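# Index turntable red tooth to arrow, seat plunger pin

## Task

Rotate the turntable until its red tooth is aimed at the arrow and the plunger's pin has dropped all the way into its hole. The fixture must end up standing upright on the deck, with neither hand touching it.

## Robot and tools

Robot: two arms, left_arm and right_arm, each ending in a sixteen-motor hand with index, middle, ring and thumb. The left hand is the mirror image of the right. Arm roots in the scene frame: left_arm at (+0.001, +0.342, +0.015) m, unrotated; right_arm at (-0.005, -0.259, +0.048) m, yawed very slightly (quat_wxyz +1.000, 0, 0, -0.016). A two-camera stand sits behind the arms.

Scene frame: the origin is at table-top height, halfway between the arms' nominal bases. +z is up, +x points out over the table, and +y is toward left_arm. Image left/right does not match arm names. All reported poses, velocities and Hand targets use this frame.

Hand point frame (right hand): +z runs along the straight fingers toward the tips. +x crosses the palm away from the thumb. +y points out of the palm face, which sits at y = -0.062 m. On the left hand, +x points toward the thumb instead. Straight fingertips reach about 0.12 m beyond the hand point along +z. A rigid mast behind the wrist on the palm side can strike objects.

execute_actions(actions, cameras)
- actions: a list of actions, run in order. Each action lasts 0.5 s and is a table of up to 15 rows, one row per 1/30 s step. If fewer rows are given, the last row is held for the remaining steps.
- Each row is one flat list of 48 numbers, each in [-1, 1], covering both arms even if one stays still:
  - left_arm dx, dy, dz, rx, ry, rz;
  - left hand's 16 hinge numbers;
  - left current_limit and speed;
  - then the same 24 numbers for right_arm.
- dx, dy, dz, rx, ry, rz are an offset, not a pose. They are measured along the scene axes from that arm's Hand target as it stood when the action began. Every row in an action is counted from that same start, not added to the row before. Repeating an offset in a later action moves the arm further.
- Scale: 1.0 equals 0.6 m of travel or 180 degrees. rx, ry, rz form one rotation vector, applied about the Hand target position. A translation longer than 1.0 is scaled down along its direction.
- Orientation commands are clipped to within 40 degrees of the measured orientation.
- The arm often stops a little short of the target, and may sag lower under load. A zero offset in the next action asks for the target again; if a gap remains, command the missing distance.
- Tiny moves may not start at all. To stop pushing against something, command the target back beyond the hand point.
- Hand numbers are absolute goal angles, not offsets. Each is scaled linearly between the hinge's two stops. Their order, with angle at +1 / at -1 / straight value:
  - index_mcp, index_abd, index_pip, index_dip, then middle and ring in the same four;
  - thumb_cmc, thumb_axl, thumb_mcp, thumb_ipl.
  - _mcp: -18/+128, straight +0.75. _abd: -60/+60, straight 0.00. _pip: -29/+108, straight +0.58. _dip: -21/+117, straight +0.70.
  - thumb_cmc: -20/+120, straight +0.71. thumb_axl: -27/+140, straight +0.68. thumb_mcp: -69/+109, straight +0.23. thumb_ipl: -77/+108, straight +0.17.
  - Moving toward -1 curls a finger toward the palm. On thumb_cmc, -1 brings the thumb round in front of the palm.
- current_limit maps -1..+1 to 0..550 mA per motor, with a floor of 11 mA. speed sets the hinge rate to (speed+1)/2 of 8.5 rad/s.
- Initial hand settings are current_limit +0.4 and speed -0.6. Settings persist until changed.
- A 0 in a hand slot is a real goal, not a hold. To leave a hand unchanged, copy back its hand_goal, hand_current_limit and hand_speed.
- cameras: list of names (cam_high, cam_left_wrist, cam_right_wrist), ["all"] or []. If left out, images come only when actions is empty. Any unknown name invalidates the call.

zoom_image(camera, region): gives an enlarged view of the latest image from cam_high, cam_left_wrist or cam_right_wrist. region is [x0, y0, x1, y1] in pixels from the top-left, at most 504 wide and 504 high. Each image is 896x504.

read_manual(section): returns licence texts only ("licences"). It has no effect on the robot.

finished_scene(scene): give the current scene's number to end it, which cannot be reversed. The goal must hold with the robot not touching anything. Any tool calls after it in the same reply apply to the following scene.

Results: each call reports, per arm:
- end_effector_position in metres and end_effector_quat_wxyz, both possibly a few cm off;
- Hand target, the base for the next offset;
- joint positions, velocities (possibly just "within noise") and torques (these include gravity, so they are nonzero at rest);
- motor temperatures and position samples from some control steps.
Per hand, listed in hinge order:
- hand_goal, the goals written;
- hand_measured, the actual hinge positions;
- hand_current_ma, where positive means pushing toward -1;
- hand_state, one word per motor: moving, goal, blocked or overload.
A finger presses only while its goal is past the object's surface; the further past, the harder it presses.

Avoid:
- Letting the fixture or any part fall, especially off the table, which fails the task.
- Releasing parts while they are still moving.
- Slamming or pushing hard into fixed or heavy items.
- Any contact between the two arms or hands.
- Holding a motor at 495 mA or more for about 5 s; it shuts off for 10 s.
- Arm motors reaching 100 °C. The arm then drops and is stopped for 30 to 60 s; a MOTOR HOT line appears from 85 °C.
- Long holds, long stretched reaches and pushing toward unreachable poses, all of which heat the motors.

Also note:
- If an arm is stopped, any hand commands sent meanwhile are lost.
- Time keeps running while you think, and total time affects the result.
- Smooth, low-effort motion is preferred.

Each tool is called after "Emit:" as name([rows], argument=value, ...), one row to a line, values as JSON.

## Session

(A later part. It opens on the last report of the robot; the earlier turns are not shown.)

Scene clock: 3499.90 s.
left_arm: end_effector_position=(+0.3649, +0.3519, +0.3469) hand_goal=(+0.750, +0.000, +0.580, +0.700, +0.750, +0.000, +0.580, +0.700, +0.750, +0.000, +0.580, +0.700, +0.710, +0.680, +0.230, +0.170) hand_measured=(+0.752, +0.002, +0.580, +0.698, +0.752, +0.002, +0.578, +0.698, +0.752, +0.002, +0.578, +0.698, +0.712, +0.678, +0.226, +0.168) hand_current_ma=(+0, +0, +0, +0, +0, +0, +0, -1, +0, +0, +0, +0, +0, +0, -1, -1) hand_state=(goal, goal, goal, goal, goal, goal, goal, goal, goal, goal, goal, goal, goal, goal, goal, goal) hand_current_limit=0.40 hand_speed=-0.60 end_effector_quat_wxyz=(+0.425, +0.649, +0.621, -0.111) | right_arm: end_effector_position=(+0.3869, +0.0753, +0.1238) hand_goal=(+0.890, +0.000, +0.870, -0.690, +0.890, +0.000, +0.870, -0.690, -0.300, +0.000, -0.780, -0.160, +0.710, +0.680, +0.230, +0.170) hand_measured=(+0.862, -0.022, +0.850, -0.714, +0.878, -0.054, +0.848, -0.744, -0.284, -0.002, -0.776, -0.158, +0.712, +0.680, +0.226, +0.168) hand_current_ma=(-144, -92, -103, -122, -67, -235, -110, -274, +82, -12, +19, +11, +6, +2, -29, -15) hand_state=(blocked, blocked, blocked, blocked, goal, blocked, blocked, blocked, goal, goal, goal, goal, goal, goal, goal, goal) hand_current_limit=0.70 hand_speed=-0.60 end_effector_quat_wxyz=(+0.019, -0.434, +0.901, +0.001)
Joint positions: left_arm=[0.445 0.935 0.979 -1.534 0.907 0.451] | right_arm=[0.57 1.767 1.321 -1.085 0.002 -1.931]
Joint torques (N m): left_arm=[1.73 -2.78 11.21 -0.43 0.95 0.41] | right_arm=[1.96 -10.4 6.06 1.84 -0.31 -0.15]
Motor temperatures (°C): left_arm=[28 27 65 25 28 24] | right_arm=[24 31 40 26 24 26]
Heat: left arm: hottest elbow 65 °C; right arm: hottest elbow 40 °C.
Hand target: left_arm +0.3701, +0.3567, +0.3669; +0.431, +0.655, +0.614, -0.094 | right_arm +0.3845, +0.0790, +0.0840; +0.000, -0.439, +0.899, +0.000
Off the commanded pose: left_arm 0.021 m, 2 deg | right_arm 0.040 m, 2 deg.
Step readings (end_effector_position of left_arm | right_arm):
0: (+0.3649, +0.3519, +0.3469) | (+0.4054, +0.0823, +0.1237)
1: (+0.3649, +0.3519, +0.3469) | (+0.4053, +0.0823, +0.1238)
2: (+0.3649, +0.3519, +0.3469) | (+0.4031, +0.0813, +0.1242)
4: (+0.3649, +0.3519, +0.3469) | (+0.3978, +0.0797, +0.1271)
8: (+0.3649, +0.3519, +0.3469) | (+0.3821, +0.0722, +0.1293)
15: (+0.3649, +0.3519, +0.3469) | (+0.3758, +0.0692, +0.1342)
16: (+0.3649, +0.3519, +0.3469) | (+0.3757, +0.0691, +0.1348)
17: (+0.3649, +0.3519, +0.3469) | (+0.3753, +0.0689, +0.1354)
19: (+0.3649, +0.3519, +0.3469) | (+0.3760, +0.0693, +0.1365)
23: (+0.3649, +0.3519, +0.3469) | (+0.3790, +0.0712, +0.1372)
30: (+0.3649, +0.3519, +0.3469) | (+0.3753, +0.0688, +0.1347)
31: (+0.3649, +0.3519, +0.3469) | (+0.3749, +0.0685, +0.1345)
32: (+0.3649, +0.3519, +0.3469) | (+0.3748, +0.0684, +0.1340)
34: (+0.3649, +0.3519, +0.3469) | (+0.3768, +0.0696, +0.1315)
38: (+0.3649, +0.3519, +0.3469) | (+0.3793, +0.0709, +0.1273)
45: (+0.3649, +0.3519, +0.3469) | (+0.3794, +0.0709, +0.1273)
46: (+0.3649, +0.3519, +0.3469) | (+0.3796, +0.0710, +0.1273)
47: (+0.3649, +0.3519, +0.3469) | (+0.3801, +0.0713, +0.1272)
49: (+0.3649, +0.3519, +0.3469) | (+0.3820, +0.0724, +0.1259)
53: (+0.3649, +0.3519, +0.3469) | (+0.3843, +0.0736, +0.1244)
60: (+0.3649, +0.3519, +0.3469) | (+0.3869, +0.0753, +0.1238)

Emit:
execute_actions([
  [[0,0,0,0,0,0,0.75,0,0.58,0.7,0.75,0,0.58,0.7,0.75,0,0.58,0.7,0.71,0.68,0.23,0.17,0.4,-0.6,-0.0103,-0.0131,0,0,0,0,0.89,0,0.869,-0.69,0.89,0,0.869,-0.69,-0.3,0,-0.78,-0.16,0.71,0.68,0.23,0.17,0.78,-0.6]],
  [[0,0,0,0,0,0,0.75,0,0.58,0.7,0.75,0,0.58,0.7,0.75,0,0.58,0.7,0.71,0.68,0.23,0.17,0.4,-0.6,-0.0103,-0.0131,0,0,0,0,0.89,0,0.869,-0.69,0.89,0,0.869,-0.69,-0.3,0,-0.78,-0.16,0.71,0.68,0.23,0.17,0.78,-0.6]],
  [[0,0,0,0,0,0,0.75,0,0.58,0.7,0.75,0,0.58,0.7,0.75,0,0.58,0.7,0.71,0.68,0.23,0.17,0.4,-0.6,-0.0103,-0.0131,0,0,0,0,0.89,0,0.869,-0.69,0.89,0,0.869,-0.69,-0.3,0,-0.78,-0.16,0.71,0.68,0.23,0.17,0.78,-0.6]],
], cameras=["cam_right_wrist", "cam_left_wrist"])

Emit:
zoom_image(camera="cam_left_wrist", region=[400, 0, 620, 130])

Scene clock: 3510.00 s.
left_arm: end_effector_position=(+0.3649, +0.3519, +0.3469) hand_goal=(+0.750, +0.000, +0.580, +0.700, +0.750, +0.000, +0.580, +0.700, +0.750, +0.000, +0.580, +0.700, +0.710, +0.680, +0.230, +0.170) hand_measured=(+0.752, +0.002, +0.580, +0.698, +0.752, +0.002, +0.578, +0.698, +0.752, +0.002, +0.578, +0.698, +0.712, +0.678, +0.226, +0.168) hand_current_ma=(+0, +0, +0, +0, +0, +0, +0, -1, +0, +0, +0, +0, +0, +0, -1, -1) hand_state=(goal, goal, goal, goal, goal, goal, goal, goal, goal, goal, goal, goal, goal, goal, goal, goal) hand_current_limit=0.40 hand_speed=-0.60 end_effector_quat_wxyz=(+0.425, +0.649, +0.621, -0.111) | right_arm: end_effector_position=(+0.3804, +0.0682, +0.1225) hand_goal=(+0.890, +0.000, +0.870, -0.690, +0.890, +0.000, +0.870, -0.690, -0.300, +0.000, -0.780, -0.160, +0.710, +0.680, +0.230, +0.170) hand_measured=(+0.870, +0.002, +0.856, -0.702, +0.878, +0.004, +0.844, -0.762, -0.284, -0.002, -0.776, -0.158, +0.712, +0.680, +0.226, +0.168) hand_current_ma=(-100, +5, -66, -55, -60, +13, -127, -356, +82, -12, +19, +11, +6, +2, -29, -15) hand_state=(goal, goal, goal, goal, goal, goal, blocked, blocked, goal, goal, goal, goal, goal, goal, goal, goal) hand_current_limit=0.78 hand_speed=-0.60 end_effector_quat_wxyz=(+0.041, -0.435, +0.900, +0.005)
Joint positions: left_arm=[0.445 0.935 0.979 -1.534 0.907 0.451] | right_arm=[0.563 1.722 1.253 -1.018 -0.003 -1.94]
Joint torques (N m): left_arm=[1.61 -2.96 11.25 -0.47 0.96 0.41] | right_arm=[1.08 -11.16 4.44 0.55 -0.18 -0.23]
Motor temperatures (°C): left_arm=[28 27 65 25 28 24] | right_arm=[24 31 39 26 24 26]
Heat: left arm: hottest elbow 65 °C; right arm: hottest elbow 39 °C.
Hand target: left_arm +0.3701, +0.3567, +0.3669; +0.431, +0.655, +0.614, -0.094 | right_arm +0.3660, +0.0554, +0.0841; +0.000, -0.439, +0.899, +0.000
Off the commanded pose: left_arm 0.021 m, 2 deg | right_arm 0.043 m, 5 deg.
Step readings (end_effector_position of left_arm | right_arm):
0: (+0.3649, +0.3519, +0.3469) | (+0.3869, +0.0753, +0.1238)
1: (+0.3649, +0.3519, +0.3469) | (+0.3868, +0.0752, +0.1237)
2: (+0.3649, +0.3519, +0.3469) | (+0.3866, +0.0751, +0.1232)
4: (+0.3649, +0.3519, +0.3469) | (+0.3860, +0.0747, +0.1230)
8: (+0.3649, +0.3519, +0.3469) | (+0.3854, +0.0743, +0.1228)
15: (+0.3649, +0.3519, +0.3469) | (+0.3851, +0.0741, +0.1227)
16: (+0.3649, +0.3519, +0.3469) | (+0.3850, +0.0740, +0.1226)
17: (+0.3649, +0.3519, +0.3469) | (+0.3849, +0.0739, +0.1226)
19: (+0.3649, +0.3519, +0.3469) | (+0.3843, +0.0731, +0.1227)
23: (+0.3649, +0.3519, +0.3469) | (+0.3833, +0.0722, +0.1225)
30: (+0.3649, +0.3519, +0.3469) | (+0.3831, +0.0719, +0.1224)
31: (+0.3649, +0.3519, +0.3469) | (+0.3830, +0.0719, +0.1225)
32: (+0.3649, +0.3519, +0.3469) | (+0.3829, +0.0716, +0.1224)
34: (+0.3649, +0.3519, +0.3469) | (+0.3818, +0.0705, +0.1223)
38: (+0.3649, +0.3519, +0.3469) | (+0.3805, +0.0685, +0.1225)
45: (+0.3649, +0.3519, +0.3469) | (+0.3804, +0.0682, +0.1225)
Images, in order (width x height): cam_left_wrist 896x504, cam_right_wrist 896x504.

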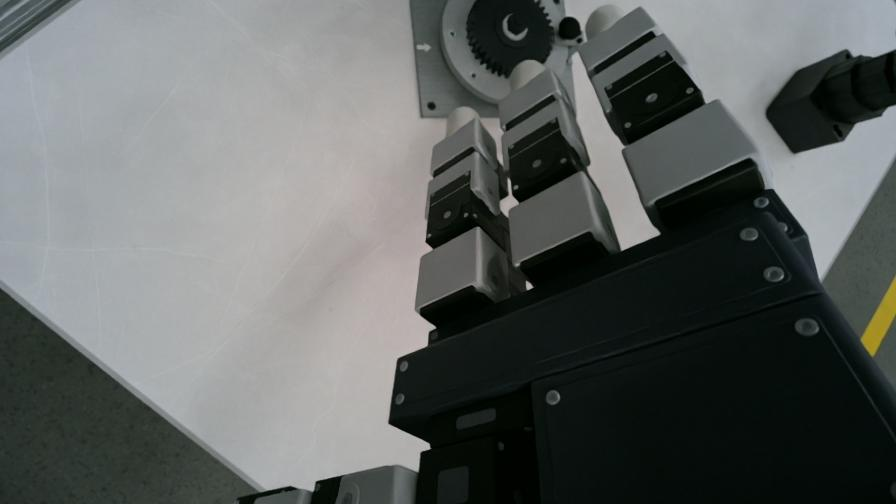

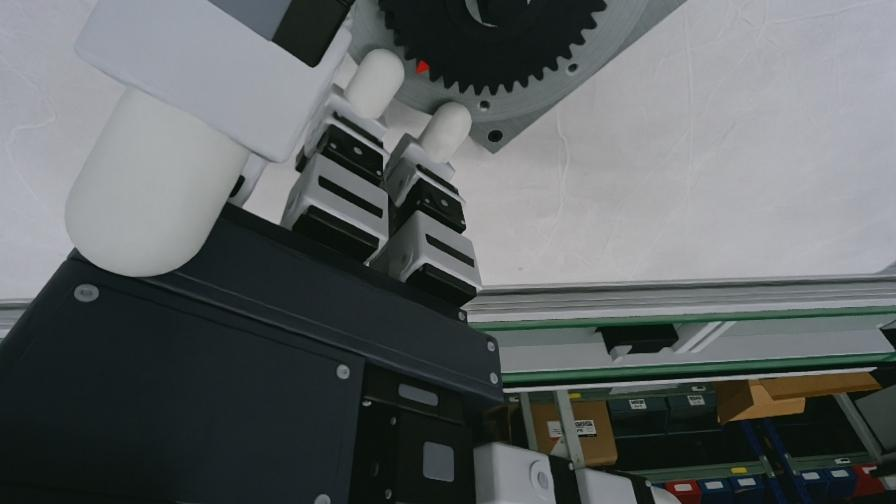

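Scaled by 2.291.

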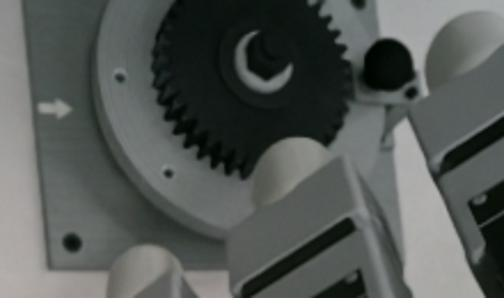

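Emit:
execute_actions([
  [[0,0,0,0,0,0,0.75,0,0.58,0.7,0.75,0,0.58,0.7,0.75,0,0.58,0.7,0.71,0.68,0.23,0.17,0.4,-0.6,0,0,0.12,0,0,0,0.89,0,0.869,-0.69,0.89,0,0.869,-0.69,-0.3,0,-0.78,-0.16,0.71,0.68,0.23,0.17,0.5,-0.5]],
  [[0,0,0,0,0,0,0.75,0,0.58,0.7,0.75,0,0.58,0.7,0.75,0,0.58,0.7,0.71,0.68,0.23,0.17,0.4,-0.6,0,0,0.08,0,0,-0.16,0.911,0,-0.12,0.004,0.89,0.1,0.869,-0.69,0.89,-0.1,0.869,-0.69,0.71,0.68,0.23,0.17,0.5,-0.4]],
  [[0,0,0,0,0,0,0.75,0,0.58,0.7,0.75,0,0.58,0.7,0.75,0,0.58,0.7,0.71,0.68,0.23,0.17,0.4,-0.6,0.045,-0.0125,0,0,0,-0.18,0.911,0,-0.12,0.004,0.89,0.1,0.869,-0.69,0.89,-0.1,0.869,-0.69,0.71,0.68,0.23,0.17,0.5,-0.4]],
  [[0,0,0,0,0,0,0.75,0,0.58,0.7,0.75,0,0.58,0.7,0.75,0,0.58,0.7,0.71,0.68,0.23,0.17,0.4,-0.6,0.0487,-0.0128,-0.023,0,0,-0.1767,0.911,0,-0.12,0.004,0.89,0.1,0.869,-0.69,0.89,-0.1,0.869,-0.69,0.71,0.68,0.23,0.17,0.5,-0.4]],
  [[0,0,0,0,0,0,0.75,0,0.58,0.7,0.75,0,0.58,0.7,0.75,0,0.58,0.7,0.71,0.68,0.23,0.17,0.4,-0.6,0,0,-0.05,0,0,0,0.911,0,-0.12,0.004,0.89,0.1,0.869,-0.69,0.89,-0.1,0.869,-0.69,0.71,0.68,0.23,0.17,0.5,-0.4]],
], cameras=["cam_right_wrist", "cam_left_wrist"])

Scene clock: 3558.87 s.
left_arm: end_effector_position=(+0.3649, +0.3519, +0.3469) hand_goal=(+0.750, +0.000, +0.580, +0.700, +0.750, +0.000, +0.580, +0.700, +0.750, +0.000, +0.580, +0.700, +0.710, +0.680, +0.230, +0.170) hand_measured=(+0.752, +0.002, +0.580, +0.698, +0.752, +0.002, +0.578, +0.698, +0.752, +0.002, +0.578, +0.698, +0.712, +0.678, +0.226, +0.168) hand_current_ma=(+0, +0, +0, +0, +0, +0, +0, -1, +0, +0, +0, +0, +0, +0, -1, -1) hand_state=(goal, goal, goal, goal, goal, goal, goal, goal, goal, goal, goal, goal, goal, goal, goal, goal) hand_current_limit=0.40 hand_speed=-0.60 end_effector_quat_wxyz=(+0.425, +0.649, +0.621, -0.111) | right_arm: end_effector_position=(+0.4213, +0.0365, +0.1634) hand_goal=(+0.912, +0.000, -0.120, +0.004, +0.890, +0.100, +0.870, -0.690, +0.890, -0.100, +0.870, -0.690, +0.710, +0.680, +0.230, +0.170) hand_measured=(+0.912, +0.004, -0.114, +0.002, +0.884, +0.096, +0.866, -0.692, +0.884, -0.096, +0.866, -0.688, +0.710, +0.680, +0.226, +0.168) hand_current_ma=(+4, +14, +27, -12, -31, -15, -19, -13, -31, +14, -24, +14, +1, +2, -29, -15) hand_state=(goal, goal, goal, goal, goal, goal, goal, goal, goal, goal, goal, goal, goal, goal, goal, goal) hand_current_limit=0.50 hand_speed=-0.40 end_effector_quat_wxyz=(-0.002, +0.347, +0.938, +0.000)
Joint positions: left_arm=[0.445 0.935 0.979 -1.534 0.907 0.451] | right_arm=[0.64 1.543 1.145 -1.176 -0.002 -0.254]
Joint torques (N m): left_arm=[1.67 -2.84 11.18 -0.39 0.96 0.41] | right_arm=[1.96 -11.63 7.88 0.66 0.05 -0.02]
Motor temperatures (°C): left_arm=[28 27 65 25 28 24] | right_arm=[24 30 37 25 24 26]
Heat: left arm: hottest elbow 65 °C; right arm: hottest elbow 37 °C.
Hand target: left_arm +0.3701, +0.3567, +0.3669; +0.431, +0.655, +0.614, -0.094 | right_arm +0.4222, +0.0404, +0.1604; +0.000, +0.350, +0.937, +0.000
Off the commanded pose: left_arm 0.021 m, 2 deg | right_arm 0.005 m, 0 deg.
Step readings (end_effector_position of left_arm | right_arm):
0: (+0.3649, +0.3519, +0.3469) | (+0.3804, +0.0682, +0.1225)
1: (+0.3649, +0.3519, +0.3469) | (+0.3802, +0.0681, +0.1227)
2: (+0.3649, +0.3519, +0.3469) | (+0.3783, +0.0670, +0.1235)
4: (+0.3649, +0.3519, +0.3469) | (+0.3714, +0.0631, +0.1262)
8: (+0.3649, +0.3519, +0.3469) | (+0.3596, +0.0543, +0.1307)
15: (+0.3649, +0.3519, +0.3469) | (+0.3550, +0.0493, +0.1336)
16: (+0.3649, +0.3519, +0.3469) | (+0.3545, +0.0492, +0.1341)
17: (+0.3649, +0.3519, +0.3469) | (+0.3550, +0.0501, +0.1362)
19: (+0.3649, +0.3519, +0.3469) | (+0.3567, +0.0512, +0.1465)
23: (+0.3649, +0.3519, +0.3469) | (+0.3587, +0.0511, +0.1818)
30: (+0.3649, +0.3519, +0.3469) | (+0.3662, +0.0508, +0.2123)
31: (+0.3649, +0.3519, +0.3469) | (+0.3673, +0.0508, +0.2114)
32: (+0.3649, +0.3519, +0.3469) | (+0.3694, +0.0512, +0.2103)
34: (+0.3649, +0.3519, +0.3469) | (+0.3740, +0.0509, +0.2060)
38: (+0.3649, +0.3519, +0.3469) | (+0.3813, +0.0449, +0.1948)
45: (+0.3649, +0.3519, +0.3469) | (+0.3915, +0.0442, +0.1954)
46: (+0.3649, +0.3519, +0.3469) | (+0.3924, +0.0449, +0.1965)
47: (+0.3649, +0.3519, +0.3469) | (+0.3943, +0.0454, +0.1972)
49: (+0.3649, +0.3519, +0.3469) | (+0.3994, +0.0441, +0.1964)
53: (+0.3649, +0.3519, +0.3469) | (+0.4066, +0.0390, +0.1907)
60: (+0.3649, +0.3519, +0.3469) | (+0.4138, +0.0375, +0.1903)
61: (+0.3649, +0.3519, +0.3469) | (+0.4144, +0.0372, +0.1903)
62: (+0.3649, +0.3519, +0.3469) | (+0.4153, +0.0381, +0.1900)
64: (+0.3649, +0.3519, +0.3469) | (+0.4184, +0.0400, +0.1882)
68: (+0.3649, +0.3519, +0.3469) | (+0.4202, +0.0385, +0.1757)
75: (+0.3649, +0.3519, +0.3469) | (+0.4206, +0.0366, +0.1632)
Images, in order (width x height): cam_left_wrist 896x504, cam_right_wrist 896x504.

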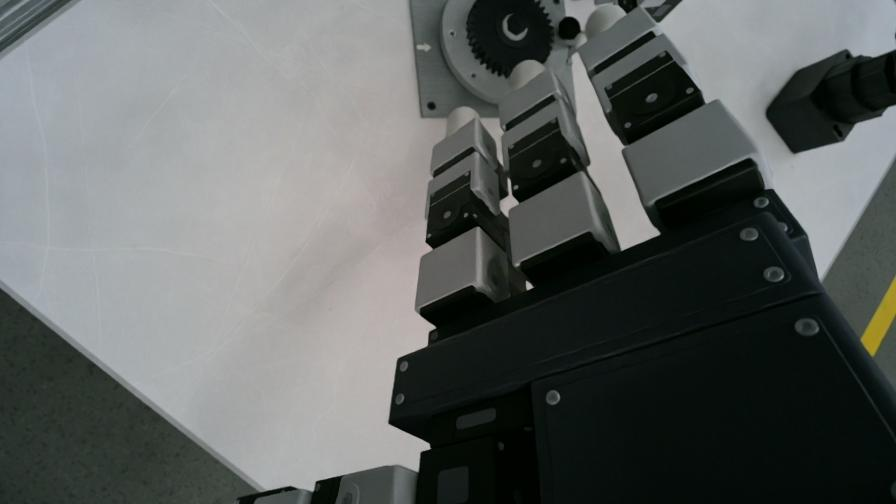

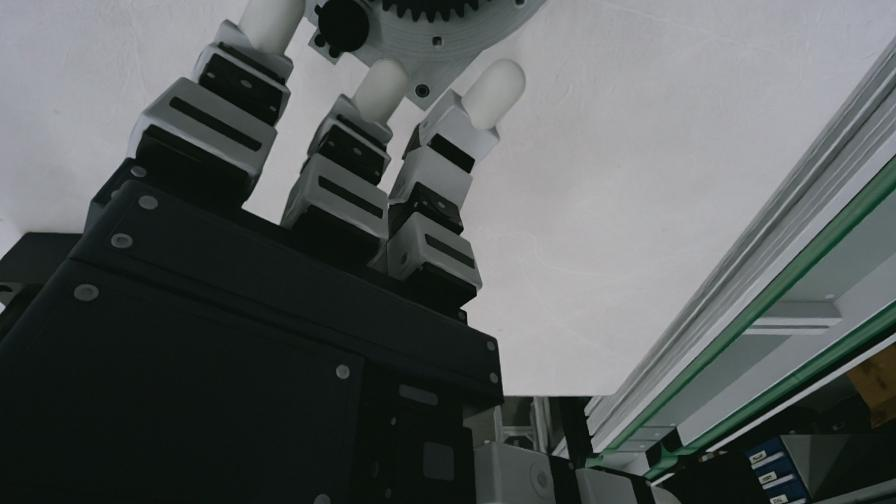

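Emit:
execute_actions([
  [[0,0,0,0,0,0,0.75,0,0.58,0.7,0.75,0,0.58,0.7,0.75,0,0.58,0.7,0.71,0.68,0.23,0.17,0.4,-0.6,0.0015,0.0065,-0.025,0,0,0,0.911,0,-0.12,0.004,0.89,0.1,0.869,-0.69,0.89,-0.1,0.869,-0.69,0.71,0.68,0.23,0.17,0.5,-0.4]],
  [[0,0,0,0,0,0,0.75,0,0.58,0.7,0.75,0,0.58,0.7,0.75,0,0.58,0.7,0.71,0.68,0.23,0.17,0.4,-0.6,0,0,-0.032,0,0,0,0.911,0,-0.12,0.004,0.89,0.1,0.869,-0.69,0.89,-0.1,0.869,-0.69,0.71,0.68,0.23,0.17,0.5,-0.4]],
], cameras=["cam_right_wrist"])

Scene clock: 3571.63 s.
left_arm: end_effector_position=(+0.3649, +0.3519, +0.3469) hand_goal=(+0.750, +0.000, +0.580, +0.700, +0.750, +0.000, +0.580, +0.700, +0.750, +0.000, +0.580, +0.700, +0.710, +0.680, +0.230, +0.170) hand_measured=(+0.752, +0.002, +0.580, +0.698, +0.752, +0.002, +0.578, +0.698, +0.752, +0.002, +0.578, +0.698, +0.712, +0.678, +0.226, +0.168) hand_current_ma=(+0, +0, +0, +0, +0, +0, +0, -1, +0, +0, +0, +0, +0, +0, -1, -1) hand_state=(goal, goal, goal, goal, goal, goal, goal, goal, goal, goal, goal, goal, goal, goal, goal, goal) hand_current_limit=0.40 hand_speed=-0.60 end_effector_quat_wxyz=(+0.425, +0.649, +0.621, -0.111) | right_arm: end_effector_position=(+0.4232, +0.0403, +0.1306) hand_goal=(+0.912, +0.000, -0.120, +0.004, +0.890, +0.100, +0.870, -0.690, +0.890, -0.100, +0.870, -0.690, +0.710, +0.680, +0.230, +0.170) hand_measured=(+0.912, +0.004, -0.114, +0.002, +0.884, +0.096, +0.866, -0.692, +0.884, -0.096, +0.866, -0.688, +0.710, +0.680, +0.226, +0.168) hand_current_ma=(+4, +14, +27, -12, -31, -15, -19, -13, -31, +14, -24, +14, +1, +2, -29, -15) hand_state=(goal, goal, goal, goal, goal, goal, goal, goal, goal, goal, goal, goal, goal, goal, goal, goal) hand_current_limit=0.50 hand_speed=-0.40 end_effector_quat_wxyz=(-0.001, +0.348, +0.938, +0.001)
Joint positions: left_arm=[0.445 0.935 0.979 -1.534 0.907 0.451] | right_arm=[0.645 1.588 1.104 -1.087 -0.002 -0.248]
Joint torques (N m): left_arm=[1.55 -2.96 11.23 -0.43 0.95 0.39] | right_arm=[2.08 -12.04 7.39 0.58 0.03 0.01]
Motor temperatures (°C): left_arm=[28 27 65 25 28 24] | right_arm=[24 31 37 25 24 26]
Heat: left arm: hottest elbow 65 °C; right arm: hottest elbow 37 °C.
Hand target: left_arm +0.3701, +0.3567, +0.3669; +0.431, +0.655, +0.614, -0.094 | right_arm +0.4230, +0.0442, +0.1260; +0.000, +0.350, +0.937, +0.000
Off the commanded pose: left_arm 0.021 m, 2 deg | right_arm 0.006 m, 0 deg.
Step readings (end_effector_position of left_arm | right_arm):
0: (+0.3649, +0.3519, +0.3469) | (+0.4213, +0.0365, +0.1634)
1: (+0.3649, +0.3519, +0.3469) | (+0.4214, +0.0366, +0.1634)
2: (+0.3649, +0.3519, +0.3469) | (+0.4219, +0.0368, +0.1632)
4: (+0.3649, +0.3519, +0.3469) | (+0.4231, +0.0386, +0.1625)
8: (+0.3649, +0.3519, +0.3469) | (+0.4238, +0.0405, +0.1574)
15: (+0.3649, +0.3519, +0.3469) | (+0.4231, +0.0403, +0.1509)
16: (+0.3649, +0.3519, +0.3469) | (+0.4233, +0.0405, +0.1510)
17: (+0.3649, +0.3519, +0.3469) | (+0.4237, +0.0408, +0.1506)
19: (+0.3649, +0.3519, +0.3469) | (+0.4248, +0.0415, +0.1484)
23: (+0.3649, +0.3519, +0.3469) | (+0.4238, +0.0407, +0.1387)
30: (+0.3649, +0.3519, +0.3469) | (+0.4230, +0.0401, +0.1305)
Images, in order (width x height): cam_right_wrist 896x504.

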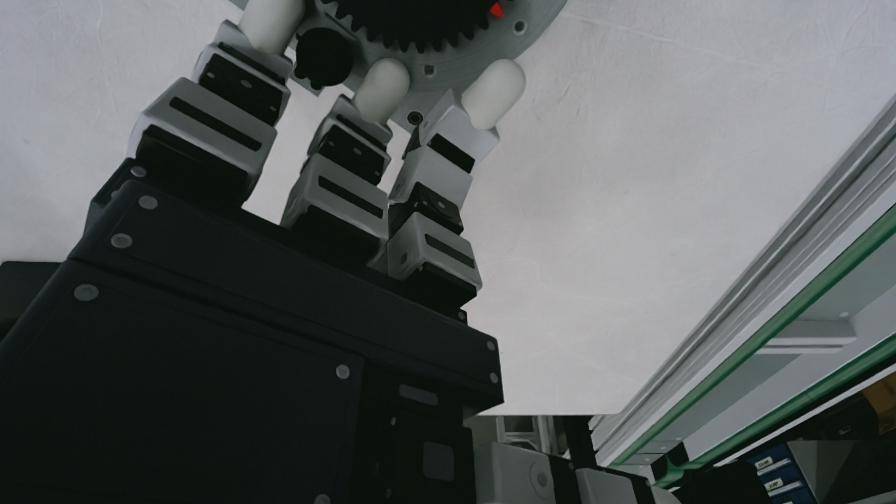

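Emit:
execute_actions([
  [[0,0,0,0,0,0,0.75,0,0.58,0.7,0.75,0,0.58,0.7,0.75,0,0.58,0.7,0.71,0.68,0.23,0.17,0.4,-0.6,-0.0015,0,-0.003,0,0,0,0.911,0,-0.12,0.004,0.88,-0.25,0.86,-0.71,0.88,0.25,0.86,-0.71,0.71,0.68,0.23,0.17,0.78,-0.6]],
  [[0,0,0,0,0,0,0.75,0,0.58,0.7,0.75,0,0.58,0.7,0.75,0,0.58,0.7,0.71,0.68,0.23,0.17,0.4,-0.6,0.018,0.0126,0.0333,0.0084,-0.012,0,0.911,0,-0.12,0.004,0.88,-0.25,0.84,-0.75,0.88,0.25,0.84,-0.75,0.71,0.68,0.23,0.17,0.78,-0.6]],
  [[0,0,0,0,0,0,0.75,0,0.58,0.7,0.75,0,0.58,0.7,0.75,0,0.58,0.7,0.71,0.68,0.23,0.17,0.4,-0.6,0.018,0.0126,0.0333,0.0084,-0.012,0,0.911,0,-0.12,0.004,0.87,-0.25,0.82,-0.79,0.87,0.25,0.82,-0.79,0.71,0.68,0.23,0.17,0.78,-0.6]],
  [[0,0,0,0,0,0,0.75,0,0.58,0.7,0.75,0,0.58,0.7,0.75,0,0.58,0.7,0.71,0.68,0.23,0.17,0.4,-0.6,0.018,0.0126,0.0333,0.0084,-0.012,0,0.911,0,-0.12,0.004,0.86,-0.25,0.82,-0.81,0.86,0.25,0.82,-0.81,0.71,0.68,0.23,0.17,0.78,-0.6]],
  [[0,0,0,0,0,0,0.75,0,0.58,0.7,0.75,0,0.58,0.7,0.75,0,0.58,0.7,0.71,0.68,0.23,0.17,0.4,-0.6,0.018,0.0126,0.0333,0.0084,-0.012,0,0.911,0,-0.12,0.004,0.86,-0.25,0.82,-0.85,0.86,0.25,0.82,-0.85,0.71,0.68,0.23,0.17,0.78,-0.6]],
], cameras=["cam_right_wrist"])

Scene clock: 3587.83 s.
left_arm: end_effector_position=(+0.3649, +0.3519, +0.3469) hand_goal=(+0.750, +0.000, +0.580, +0.700, +0.750, +0.000, +0.580, +0.700, +0.750, +0.000, +0.580, +0.700, +0.710, +0.680, +0.230, +0.170) hand_measured=(+0.752, +0.002, +0.580, +0.698, +0.752, +0.002, +0.578, +0.698, +0.752, +0.002, +0.578, +0.698, +0.712, +0.678, +0.226, +0.168) hand_current_ma=(+0, +0, +0, +0, +0, +0, +0, -1, +0, +0, +0, +0, +0, +0, -1, -1) hand_state=(goal, goal, goal, goal, goal, goal, goal, goal, goal, goal, goal, goal, goal, goal, goal, goal) hand_current_limit=0.40 hand_speed=-0.60 end_effector_quat_wxyz=(+0.425, +0.649, +0.621, -0.111) | right_arm: end_effector_position=(+0.4209, +0.0391, +0.1261) hand_goal=(+0.912, +0.000, -0.120, +0.004, +0.860, -0.250, +0.820, -0.850, +0.860, +0.250, +0.820, -0.850, +0.710, +0.680, +0.230, +0.170) hand_measured=(+0.912, +0.004, -0.114, +0.002, +0.882, -0.092, +0.836, -0.802, +0.882, +0.114, +0.844, -0.798, +0.710, +0.680, +0.226, +0.168) hand_current_ma=(+3, +13, +27, -12, +116, +490, +78, +242, +117, -489, +114, +264, +1, +2, -29, -15) hand_state=(goal, goal, goal, goal, blocked, blocked, goal, blocked, blocked, blocked, blocked, blocked, goal, goal, goal, goal) hand_current_limit=0.78 hand_speed=-0.60 end_effector_quat_wxyz=(-0.001, +0.347, +0.938, -0.004)
Joint positions: left_arm=[0.445 0.935 0.979 -1.534 0.907 0.451] | right_arm=[0.648 1.591 1.097 -1.084 0.004 -0.247]
Joint torques (N m): left_arm=[1.67 -2.9 11.18 -0.49 0.97 0.41] | right_arm=[1.85 -17.32 15.73 1.32 -0.14 0.03]
Motor temperatures (°C): left_arm=[28 27 65 25 28 24] | right_arm=[24 31 38 25 24 26]
Heat: left arm: hottest elbow 65 °C; right arm: hottest elbow 38 °C.
Hand target: left_arm +0.3701, +0.3567, +0.3669; +0.431, +0.655, +0.614, -0.094 | right_arm +0.4654, +0.0744, +0.2041; +0.052, +0.349, +0.933, +0.076
Off the commanded pose: left_arm 0.021 m, 2 deg | right_arm 0.096 m, 11 deg.
Step readings (end_effector_position of left_arm | right_arm):
0: (+0.3649, +0.3519, +0.3469) | (+0.4233, +0.0403, +0.1306)
1: (+0.3649, +0.3519, +0.3469) | (+0.4233, +0.0403, +0.1306)
2: (+0.3649, +0.3519, +0.3469) | (+0.4233, +0.0403, +0.1306)
4: (+0.3649, +0.3519, +0.3469) | (+0.4225, +0.0407, +0.1301)
8: (+0.3649, +0.3519, +0.3469) | (+0.4204, +0.0393, +0.1270)
15: (+0.3649, +0.3519, +0.3469) | (+0.4204, +0.0393, +0.1270)
16: (+0.3649, +0.3519, +0.3469) | (+0.4204, +0.0393, +0.1270)
17: (+0.3649, +0.3519, +0.3469) | (+0.4204, +0.0393, +0.1270)
19: (+0.3649, +0.3519, +0.3469) | (+0.4204, +0.0392, +0.1264)
23: (+0.3649, +0.3519, +0.3469) | (+0.4204, +0.0392, +0.1264)
30: (+0.3649, +0.3519, +0.3469) | (+0.4204, +0.0392, +0.1264)
31: (+0.3649, +0.3519, +0.3469) | (+0.4204, +0.0392, +0.1264)
32: (+0.3649, +0.3519, +0.3469) | (+0.4204, +0.0392, +0.1264)
34: (+0.3649, +0.3519, +0.3469) | (+0.4204, +0.0391, +0.1260)
38: (+0.3649, +0.3519, +0.3469) | (+0.4205, +0.0390, +0.1260)
45: (+0.3649, +0.3519, +0.3469) | (+0.4205, +0.0390, +0.1260)
46: (+0.3649, +0.3519, +0.3469) | (+0.4205, +0.0390, +0.1260)
47: (+0.3649, +0.3519, +0.3469) | (+0.4205, +0.0390, +0.1260)
49: (+0.3649, +0.3519, +0.3469) | (+0.4205, +0.0390, +0.1260)
53: (+0.3649, +0.3519, +0.3469) | (+0.4205, +0.0390, +0.1260)
60: (+0.3649, +0.3519, +0.3469) | (+0.4205, +0.0390, +0.1260)
61: (+0.3649, +0.3519, +0.3469) | (+0.4206, +0.0390, +0.1260)
62: (+0.3649, +0.3519, +0.3469) | (+0.4208, +0.0391, +0.1261)
64: (+0.3649, +0.3519, +0.3469) | (+0.4208, +0.0390, +0.1261)
68: (+0.3649, +0.3519, +0.3469) | (+0.4209, +0.0391, +0.1261)
75: (+0.3649, +0.3519, +0.3469) | (+0.4209, +0.0391, +0.1261)
Images, in order (width x height): cam_right_wrist 896x504.

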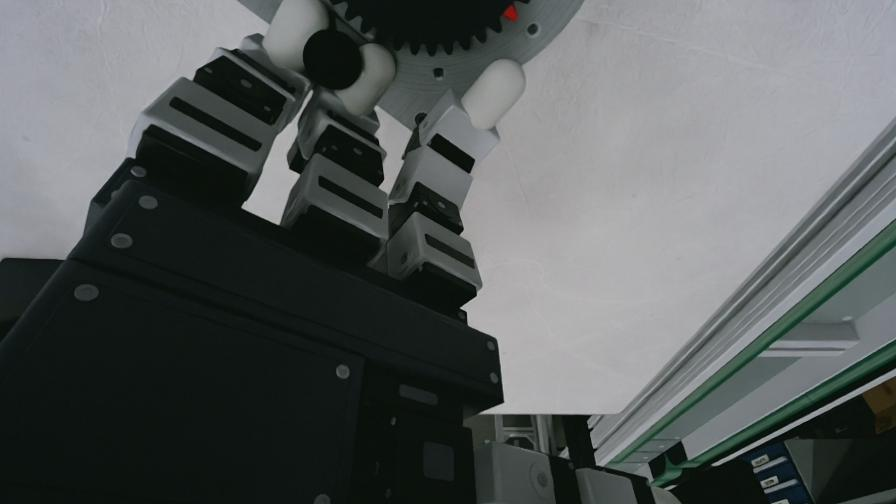

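Emit:
execute_actions([
  [[0,0,0,0,0,0,0.75,0,0.58,0.7,0.75,0,0.58,0.7,0.75,0,0.58,0.7,0.71,0.68,0.23,0.17,0.4,-0.6,0.018,0.0126,0.0333,0.0084,-0.012,0,0.911,0,-0.12,0.004,0.86,-0.25,0.82,-0.87,0.86,0.25,0.82,-0.87,0.71,0.68,0.23,0.17,0.78,-0.6]],
  [[0,0,0,0,0,0,0.75,0,0.58,0.7,0.75,0,0.58,0.7,0.75,0,0.58,0.7,0.71,0.68,0.23,0.17,0.4,-0.6,0.009,0.0063,0.0167,0.0042,-0.006,0,0.911,0,-0.12,0.004,0.86,-0.25,0.82,-0.87,0.86,0.25,0.82,-0.87,0.71,0.68,0.23,0.17,0.78,-0.6]],
  [[0,0,0,0,0,0,0.75,0,0.58,0.7,0.75,0,0.58,0.7,0.75,0,0.58,0.7,0.71,0.68,0.23,0.17,0.4,-0.6,0.009,0.0063,0.0167,0.0042,-0.006,0,0.911,0,-0.12,0.004,0.86,-0.25,0.82,-0.87,0.86,0.25,0.82,-0.87,0.71,0.68,0.23,0.17,0.78,-0.6]],
])

Scene clock: 3597.43 s.
left_arm: end_effector_position=(+0.3649, +0.3519, +0.3469) hand_goal=(+0.750, +0.000, +0.580, +0.700, +0.750, +0.000, +0.580, +0.700, +0.750, +0.000, +0.580, +0.700, +0.710, +0.680, +0.230, +0.170) hand_measured=(+0.752, +0.002, +0.580, +0.698, +0.752, +0.002, +0.578, +0.698, +0.752, +0.002, +0.578, +0.698, +0.712, +0.678, +0.226, +0.168) hand_current_ma=(+0, +0, +0, +0, +0, +0, +0, -1, +0, +0, +0, +0, +0, +0, -1, -1) hand_state=(goal, goal, goal, goal, goal, goal, goal, goal, goal, goal, goal, goal, goal, goal, goal, goal) hand_current_limit=0.40 hand_speed=-0.60 end_effector_quat_wxyz=(+0.425, +0.649, +0.621, -0.111) | right_arm: end_effector_position=(+0.4225, +0.0405, +0.1286) hand_goal=(+0.912, +0.000, -0.120, +0.004, +0.860, -0.250, +0.820, -0.870, +0.860, +0.250, +0.820, -0.870, +0.710, +0.680, +0.230, +0.170) hand_measured=(+0.912, +0.004, -0.114, +0.002, +0.884, -0.094, +0.838, -0.820, +0.894, +0.114, +0.850, -0.814, +0.710, +0.680, +0.226, +0.168) hand_current_ma=(+3, +13, +27, -12, +126, +490, +86, +247, +181, -489, +146, +279, +1, +2, -29, -15) hand_state=(goal, goal, goal, goal, blocked, blocked, goal, blocked, blocked, blocked, blocked, blocked, goal, goal, goal, goal) hand_current_limit=0.78 hand_speed=-0.60 end_effector_quat_wxyz=(+0.002, +0.346, +0.938, -0.002)
Joint positions: left_arm=[0.445 0.935 0.979 -1.534 0.907 0.451] | right_arm=[0.649 1.59 1.1 -1.082 0.005 -0.247]
Joint torques (N m): left_arm=[1.55 -2.84 11.18 -0.42 0.95 0.42] | right_arm=[1.79 -20.42 19.04 1.7 -0.16 0.02]
Motor temperatures (°C): left_arm=[28 27 65 25 28 24] | right_arm=[24 31 40 26 24 26]
Heat: left arm: hottest elbow 65 °C; right arm: hottest elbow 40 °C.
Hand target: left_arm +0.3701, +0.3567, +0.3669; +0.431, +0.655, +0.614, -0.094 | right_arm +0.4869, +0.0896, +0.2442; +0.078, +0.347, +0.928, +0.114
Off the commanded pose: left_arm 0.021 m, 2 deg | right_arm 0.141 m, 16 deg.
Step readings (end_effector_position of left_arm | right_arm):
0: (+0.3649, +0.3519, +0.3469) | (+0.4209, +0.0391, +0.1261)
1: (+0.3649, +0.3519, +0.3469) | (+0.4209, +0.0391, +0.1261)
2: (+0.3649, +0.3519, +0.3469) | (+0.4210, +0.0391, +0.1262)
4: (+0.3649, +0.3519, +0.3469) | (+0.4212, +0.0392, +0.1262)
8: (+0.3649, +0.3519, +0.3469) | (+0.4214, +0.0393, +0.1265)
15: (+0.3649, +0.3519, +0.3469) | (+0.4215, +0.0393, +0.1265)
16: (+0.3649, +0.3519, +0.3469) | (+0.4216, +0.0394, +0.1267)
17: (+0.3649, +0.3519, +0.3469) | (+0.4217, +0.0395, +0.1269)
19: (+0.3649, +0.3519, +0.3469) | (+0.4219, +0.0399, +0.1274)
23: (+0.3649, +0.3519, +0.3469) | (+0.4220, +0.0400, +0.1275)
30: (+0.3649, +0.3519, +0.3469) | (+0.4220, +0.0400, +0.1275)
31: (+0.3649, +0.3519, +0.3469) | (+0.4220, +0.0400, +0.1275)
32: (+0.3649, +0.3519, +0.3469) | (+0.4222, +0.0401, +0.1277)
34: (+0.3649, +0.3519, +0.3469) | (+0.4223, +0.0402, +0.1280)
38: (+0.3649, +0.3519, +0.3469) | (+0.4225, +0.0405, +0.1286)
45: (+0.3649, +0.3519, +0.3469) | (+0.4225, +0.0405, +0.1286)

Emit:
execute_actions([
  [[0,0,0,0,0,0,0.75,0,0.58,0.7,0.75,0,0.58,0.7,0.75,0,0.58,0.7,0.71,0.68,0.23,0.17,0.4,-0.6,0.009,0.0063,0.0167,0.0042,-0.006,0,0.911,0,-0.12,0.004,0.86,-0.25,0.82,-0.89,0.86,0.25,0.82,-0.89,0.71,0.68,0.23,0.17,0.78,-0.6]],
  [[0,0,0,0,0,0,0.75,0,0.58,0.7,0.75,0,0.58,0.7,0.75,0,0.58,0.7,0.71,0.68,0.23,0.17,0.4,-0.6,0.009,0.0063,0.0167,0.0042,-0.006,0,0.911,0,-0.12,0.004,0.85,-0.25,0.82,-0.89,0.85,0.25,0.82,-0.89,0.71,0.68,0.23,0.17,0.78,-0.6]],
], cameras=["cam_right_wrist", "cam_left_wrist"])

Emit:
zoom_image(camera="cam_left_wrist", region=[530, 0, 640, 80])

Scene clock: 3610.87 s.
left_arm: end_effector_position=(+0.3649, +0.3519, +0.3469) hand_goal=(+0.750, +0.000, +0.580, +0.700, +0.750, +0.000, +0.580, +0.700, +0.750, +0.000, +0.580, +0.700, +0.710, +0.680, +0.230, +0.170) hand_measured=(+0.752, +0.002, +0.580, +0.698, +0.752, +0.002, +0.578, +0.698, +0.752, +0.002, +0.578, +0.698, +0.712, +0.678, +0.226, +0.168) hand_current_ma=(+0, +0, +0, +0, +0, +0, +0, -1, +0, +0, +0, +0, +0, +0, -1, -1) hand_state=(goal, goal, goal, goal, goal, goal, goal, goal, goal, goal, goal, goal, goal, goal, goal, goal) hand_current_limit=0.40 hand_speed=-0.60 end_effector_quat_wxyz=(+0.425, +0.649, +0.621, -0.111) | right_arm: end_effector_position=(+0.4233, +0.0412, +0.1300) hand_goal=(+0.912, +0.000, -0.120, +0.004, +0.850, -0.250, +0.820, -0.890, +0.850, +0.250, +0.820, -0.890, +0.710, +0.680, +0.230, +0.170) hand_measured=(+0.912, +0.004, -0.114, +0.002, +0.886, -0.094, +0.842, -0.824, +0.896, +0.114, +0.856, -0.816, +0.710, +0.680, +0.226, +0.168) hand_current_ma=(+3, +13, +27, -12, +192, +490, +109, +334, +247, -489, +178, +366, +1, +2, -29, -15) hand_state=(goal, goal, goal, goal, blocked, blocked, blocked, blocked, blocked, blocked, blocked, blocked, goal, goal, goal, goal) hand_current_limit=0.78 hand_speed=-0.60 end_effector_quat_wxyz=(+0.003, +0.346, +0.938, +0.000)
Joint positions: left_arm=[0.445 0.935 0.979 -1.534 0.907 0.451] | right_arm=[0.649 1.588 1.102 -1.08 0.005 -0.247]
Joint torques (N m): left_arm=[1.61 -2.84 11.21 -0.47 0.96 0.4] | right_arm=[1.79 -20.95 20.55 2.07 -0.2 0.01]
Motor temperatures (°C): left_arm=[28 27 66 25 28 24] | right_arm=[24 31 43 26 24 26]
Heat: left arm: hottest elbow 66 °C; right arm: hottest elbow 43 °C.
Hand target: left_arm +0.3701, +0.3567, +0.3669; +0.431, +0.655, +0.614, -0.094 | right_arm +0.4978, +0.0971, +0.2643; +0.091, +0.345, +0.925, +0.133
Off the commanded pose: left_arm 0.021 m, 2 deg | right_arm 0.163 m, 18 deg.
Step readings (end_effector_position of left_arm | right_arm):
0: (+0.3649, +0.3519, +0.3469) | (+0.4225, +0.0405, +0.1286)
1: (+0.3649, +0.3519, +0.3469) | (+0.4225, +0.0405, +0.1286)
2: (+0.3649, +0.3519, +0.3469) | (+0.4226, +0.0406, +0.1286)
4: (+0.3649, +0.3519, +0.3469) | (+0.4227, +0.0407, +0.1288)
8: (+0.3649, +0.3519, +0.3469) | (+0.4228, +0.0408, +0.1291)
15: (+0.3649, +0.3519, +0.3469) | (+0.4229, +0.0408, +0.1291)
16: (+0.3649, +0.3519, +0.3469) | (+0.4230, +0.0409, +0.1293)
17: (+0.3649, +0.3519, +0.3469) | (+0.4232, +0.0410, +0.1294)
19: (+0.3649, +0.3519, +0.3469) | (+0.4232, +0.0413, +0.1298)
23: (+0.3649, +0.3519, +0.3469) | (+0.4233, +0.0412, +0.1300)
30: (+0.3649, +0.3519, +0.3469) | (+0.4233, +0.0412, +0.1300)
Images, in order (width x height): cam_left_wrist 896x504, cam_right_wrist 896x504.

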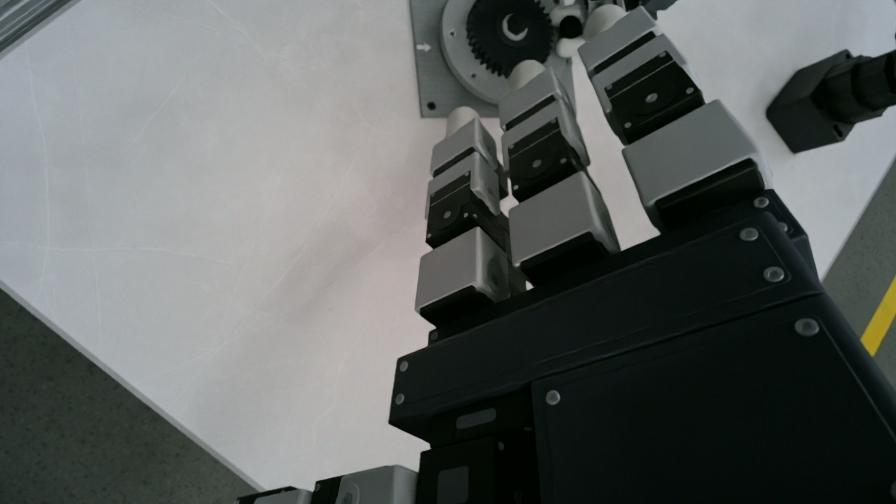

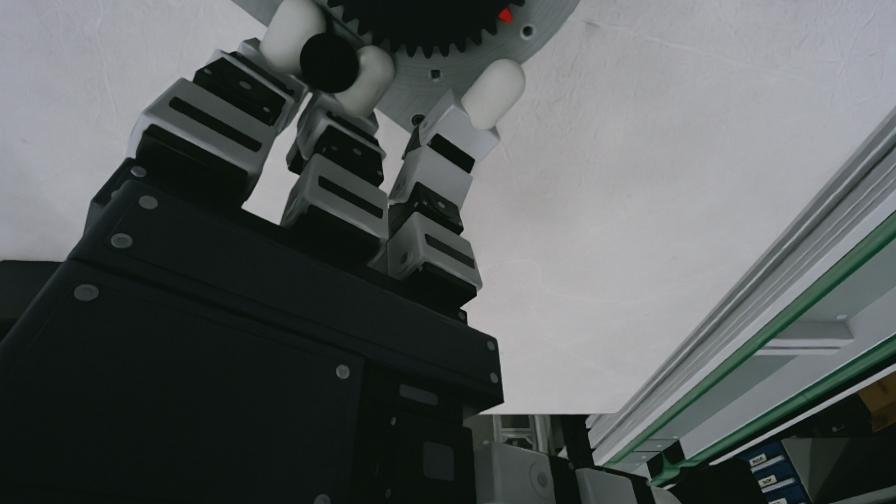

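Scaled by 4.582.

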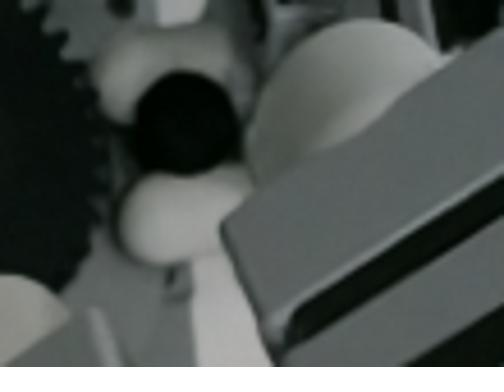

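Emit:
execute_actions([
  [[0,0,0,0,0,0,0.75,0,0.58,0.7,0.75,0,0.58,0.7,0.75,0,0.58,0.7,0.71,0.68,0.23,0.17,0.4,-0.6,0.009,0.0063,0.0167,0.0042,-0.006,0,0.79,0,0.109,0.232,0.85,-0.25,0.82,-0.89,0.85,0.25,0.82,-0.89,0.71,0.68,0.23,0.17,0.78,-0.6]],
  [[0,0,0,0,0,0,0.75,0,0.58,0.7,0.75,0,0.58,0.7,0.75,0,0.58,0.7,0.71,0.68,0.23,0.17,0.4,-0.6,0.009,0.0063,0.0167,0.0042,-0.006,0,0.78,0,0.12,0.24,0.85,-0.25,0.82,-0.89,0.85,0.25,0.82,-0.89,0.71,0.68,0.23,0.17,0.78,-0.6]],
], cameras=["cam_right_wrist", "cam_left_wrist"])

Scene clock: 3621.80 s.
left_arm: end_effector_position=(+0.3649, +0.3519, +0.3469) hand_goal=(+0.750, +0.000, +0.580, +0.700, +0.750, +0.000, +0.580, +0.700, +0.750, +0.000, +0.580, +0.700, +0.710, +0.680, +0.230, +0.170) hand_measured=(+0.752, +0.002, +0.580, +0.698, +0.752, +0.002, +0.578, +0.698, +0.752, +0.002, +0.578, +0.698, +0.712, +0.678, +0.226, +0.168) hand_current_ma=(+0, +0, +0, +0, +0, +0, +0, -1, +0, +0, +0, +0, +0, +0, -1, -1) hand_state=(goal, goal, goal, goal, goal, goal, goal, goal, goal, goal, goal, goal, goal, goal, goal, goal) hand_current_limit=0.40 hand_speed=-0.60 end_effector_quat_wxyz=(+0.425, +0.649, +0.621, -0.111) | right_arm: end_effector_position=(+0.4239, +0.0420, +0.1334) hand_goal=(+0.780, +0.000, +0.120, +0.240, +0.850, -0.250, +0.820, -0.890, +0.850, +0.250, +0.820, -0.890, +0.710, +0.680, +0.230, +0.170) hand_measured=(+0.770, +0.000, +0.080, +0.210, +0.888, -0.094, +0.846, -0.824, +0.900, +0.110, +0.866, -0.816, +0.710, +0.680, +0.226, +0.168) hand_current_ma=(-48, +3, -202, -154, +202, +490, +124, +334, +265, -489, +231, +366, +1, +2, -29, -15) hand_state=(goal, goal, blocked, blocked, blocked, blocked, blocked, blocked, blocked, blocked, blocked, blocked, goal, goal, goal, goal) hand_current_limit=0.78 hand_speed=-0.60 end_effector_quat_wxyz=(+0.007, +0.345, +0.938, +0.002)
Joint positions: left_arm=[0.445 0.935 0.979 -1.534 0.907 0.451] | right_arm=[0.651 1.583 1.103 -1.079 0.008 -0.247]
Joint torques (N m): left_arm=[1.67 -2.84 11.18 -0.38 0.97 0.4] | right_arm=[2.43 -22.07 22.26 2.36 -0.29 -0.02]
Motor temperatures (°C): left_arm=[28 27 66 25 28 24] | right_arm=[24 33 47 26 24 26]
Heat: left arm: hottest elbow 66 °C; right arm: hottest elbow 47 °C.
Hand target: left_arm +0.3701, +0.3567, +0.3669; +0.431, +0.655, +0.614, -0.094 | right_arm +0.5086, +0.1046, +0.2842; +0.104, +0.344, +0.921, +0.151
Off the commanded pose: left_arm 0.021 m, 2 deg | right_arm 0.184 m, 20 deg.
Step readings (end_effector_position of left_arm | right_arm):
0: (+0.3649, +0.3519, +0.3469) | (+0.4233, +0.0412, +0.1300)
1: (+0.3649, +0.3519, +0.3469) | (+0.4233, +0.0412, +0.1300)
2: (+0.3649, +0.3519, +0.3469) | (+0.4234, +0.0414, +0.1303)
4: (+0.3649, +0.3519, +0.3469) | (+0.4233, +0.0415, +0.1305)
8: (+0.3649, +0.3519, +0.3469) | (+0.4237, +0.0419, +0.1330)
15: (+0.3649, +0.3519, +0.3469) | (+0.4236, +0.0419, +0.1330)
16: (+0.3649, +0.3519, +0.3469) | (+0.4236, +0.0419, +0.1330)
17: (+0.3649, +0.3519, +0.3469) | (+0.4236, +0.0419, +0.1330)
19: (+0.3649, +0.3519, +0.3469) | (+0.4238, +0.0419, +0.1332)
23: (+0.3649, +0.3519, +0.3469) | (+0.4239, +0.0420, +0.1334)
30: (+0.3649, +0.3519, +0.3469) | (+0.4239, +0.0420, +0.1334)
Images, in order (width x height): cam_left_wrist 896x504, cam_right_wrist 896x504.

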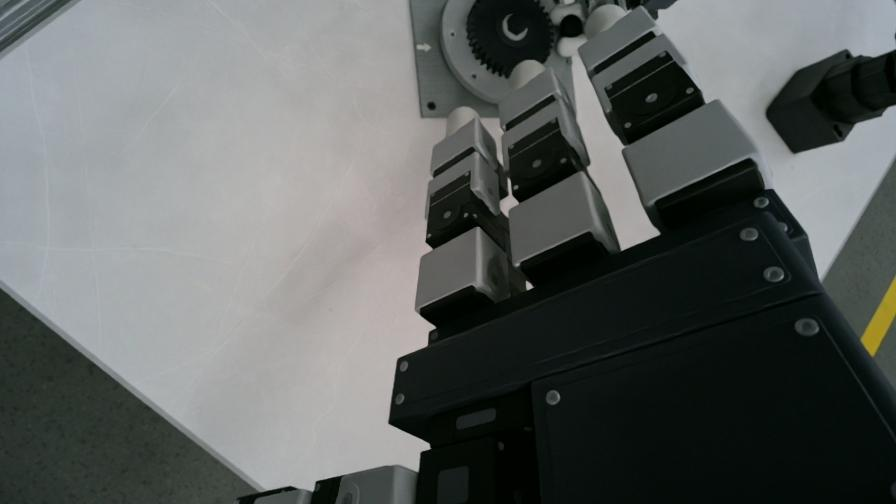

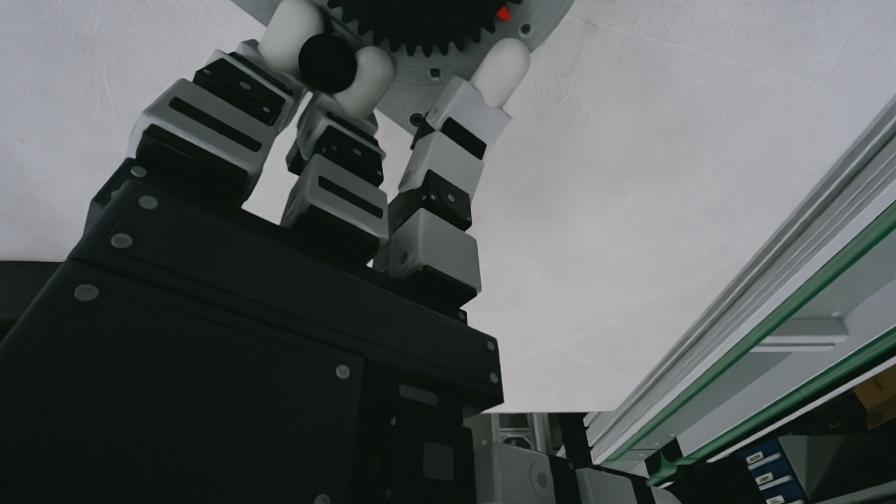

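Emit:
execute_actions([
  [[0,0,0,0,0,0,0.75,0,0.58,0.7,0.75,0,0.58,0.7,0.75,0,0.58,0.7,0.71,0.68,0.23,0.17,0.4,-0.6,0,0,0,0,0,0,0.46,0,0.34,0.46,0.85,-0.25,0.82,-0.89,0.85,0.25,0.82,-0.89,0.71,0.68,0.23,0.17,0.78,-0.5]],
], cameras=["cam_right_wrist", "cam_left_wrist"])

Emit:
zoom_image(camera="cam_left_wrist", region=[400, 0, 620, 130])

Scene clock: 3627.50 s.
left_arm: end_effector_position=(+0.3649, +0.3519, +0.3469) hand_goal=(+0.750, +0.000, +0.580, +0.700, +0.750, +0.000, +0.580, +0.700, +0.750, +0.000, +0.580, +0.700, +0.710, +0.680, +0.230, +0.170) hand_measured=(+0.752, +0.002, +0.580, +0.698, +0.752, +0.002, +0.578, +0.698, +0.752, +0.002, +0.578, +0.698, +0.712, +0.678, +0.226, +0.168) hand_current_ma=(+0, +0, +0, +0, +0, +0, +0, -1, +0, +0, +0, +0, +0, +0, -1, -1) hand_state=(goal, goal, goal, goal, goal, goal, goal, goal, goal, goal, goal, goal, goal, goal, goal, goal) hand_current_limit=0.40 hand_speed=-0.60 end_effector_quat_wxyz=(+0.425, +0.649, +0.621, -0.111) | right_arm: end_effector_position=(+0.4985, +0.0963, +0.2723) hand_goal=(+0.460, +0.000, +0.340, +0.460, +0.850, -0.250, +0.820, -0.890, +0.850, +0.250, +0.820, -0.890, +0.710, +0.680, +0.230, +0.170) hand_measured=(+0.468, -0.002, +0.340, +0.458, +0.848, -0.172, +0.820, -0.888, +0.856, +0.074, +0.830, -0.888, +0.712, +0.680, +0.226, +0.168) hand_current_ma=(+39, -7, -2, -12, -15, +343, +4, +14, +34, -489, +49, +13, +7, +2, -30, -15) hand_state=(goal, goal, goal, goal, goal, blocked, goal, goal, goal, blocked, goal, goal, goal, goal, goal, goal) hand_current_limit=0.78 hand_speed=-0.50 end_effector_quat_wxyz=(+0.098, +0.340, +0.925, +0.140)
Joint positions: left_arm=[0.445 0.935 0.979 -1.534 0.907 0.451] | right_arm=[0.651 1.538 1.318 -1.008 0.003 -0.248]
Joint torques (N m): left_arm=[1.55 -2.78 11.23 -0.42 0.96 0.4] | right_arm=[1.9 -12.57 11.26 0.79 0 -0.01]
Motor temperatures (°C): left_arm=[28 27 66 25 28 24] | right_arm=[24 33 49 26 24 26]
Heat: left arm: hottest elbow 66 °C; right arm: hottest elbow 49 °C.
Hand target: left_arm +0.3701, +0.3567, +0.3669; +0.431, +0.655, +0.614, -0.094 | right_arm +0.5086, +0.1047, +0.2842; +0.104, +0.344, +0.921, +0.151
Off the commanded pose: left_arm 0.021 m, 2 deg | right_arm 0.018 m, 2 deg.
Step readings (end_effector_position of left_arm | right_arm):
0: (+0.3649, +0.3519, +0.3469) | (+0.4239, +0.0420, +0.1334)
1: (+0.3649, +0.3519, +0.3469) | (+0.4239, +0.0420, +0.1334)
2: (+0.3649, +0.3519, +0.3469) | (+0.4242, +0.0420, +0.1342)
4: (+0.3649, +0.3519, +0.3469) | (+0.4250, +0.0421, +0.1371)
8: (+0.3649, +0.3519, +0.3469) | (+0.4302, +0.0468, +0.1508)
15: (+0.3649, +0.3519, +0.3469) | (+0.4845, +0.0863, +0.2733)
Images, in order (width x height): cam_left_wrist 896x504, cam_right_wrist 896x504.

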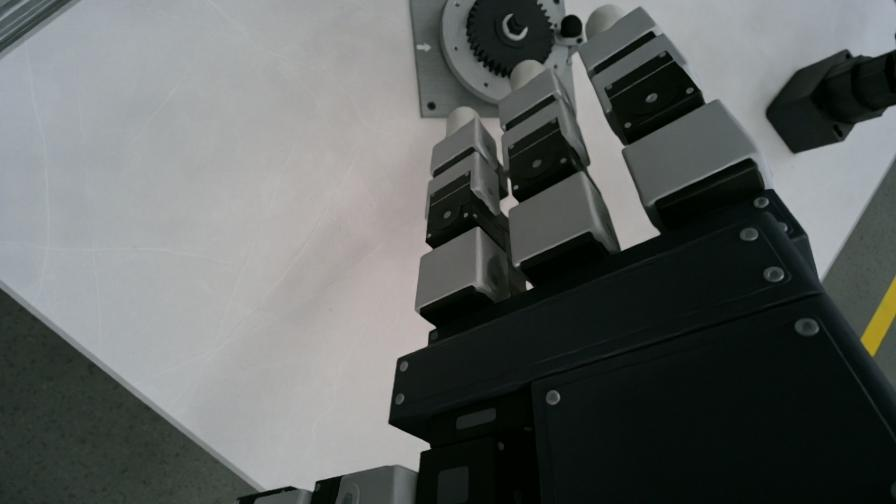

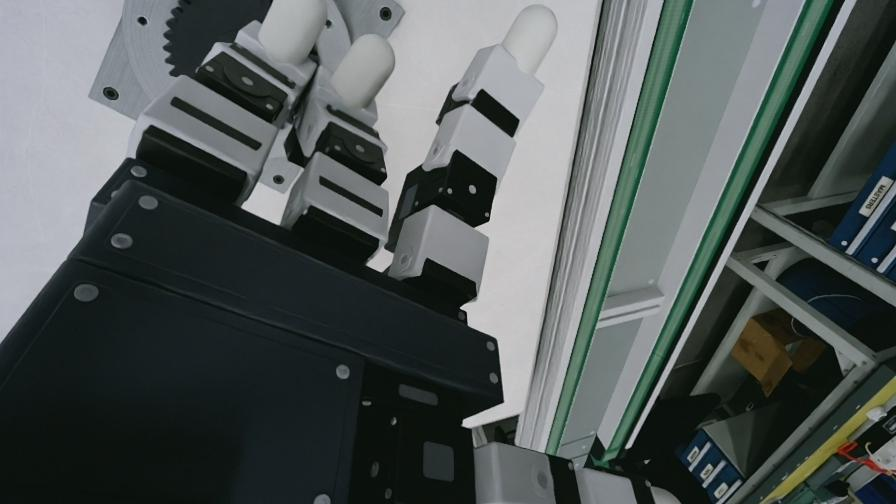

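Scaled by 2.291.

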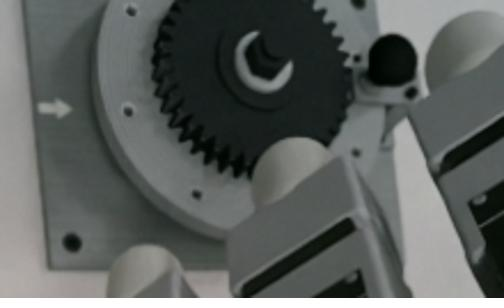

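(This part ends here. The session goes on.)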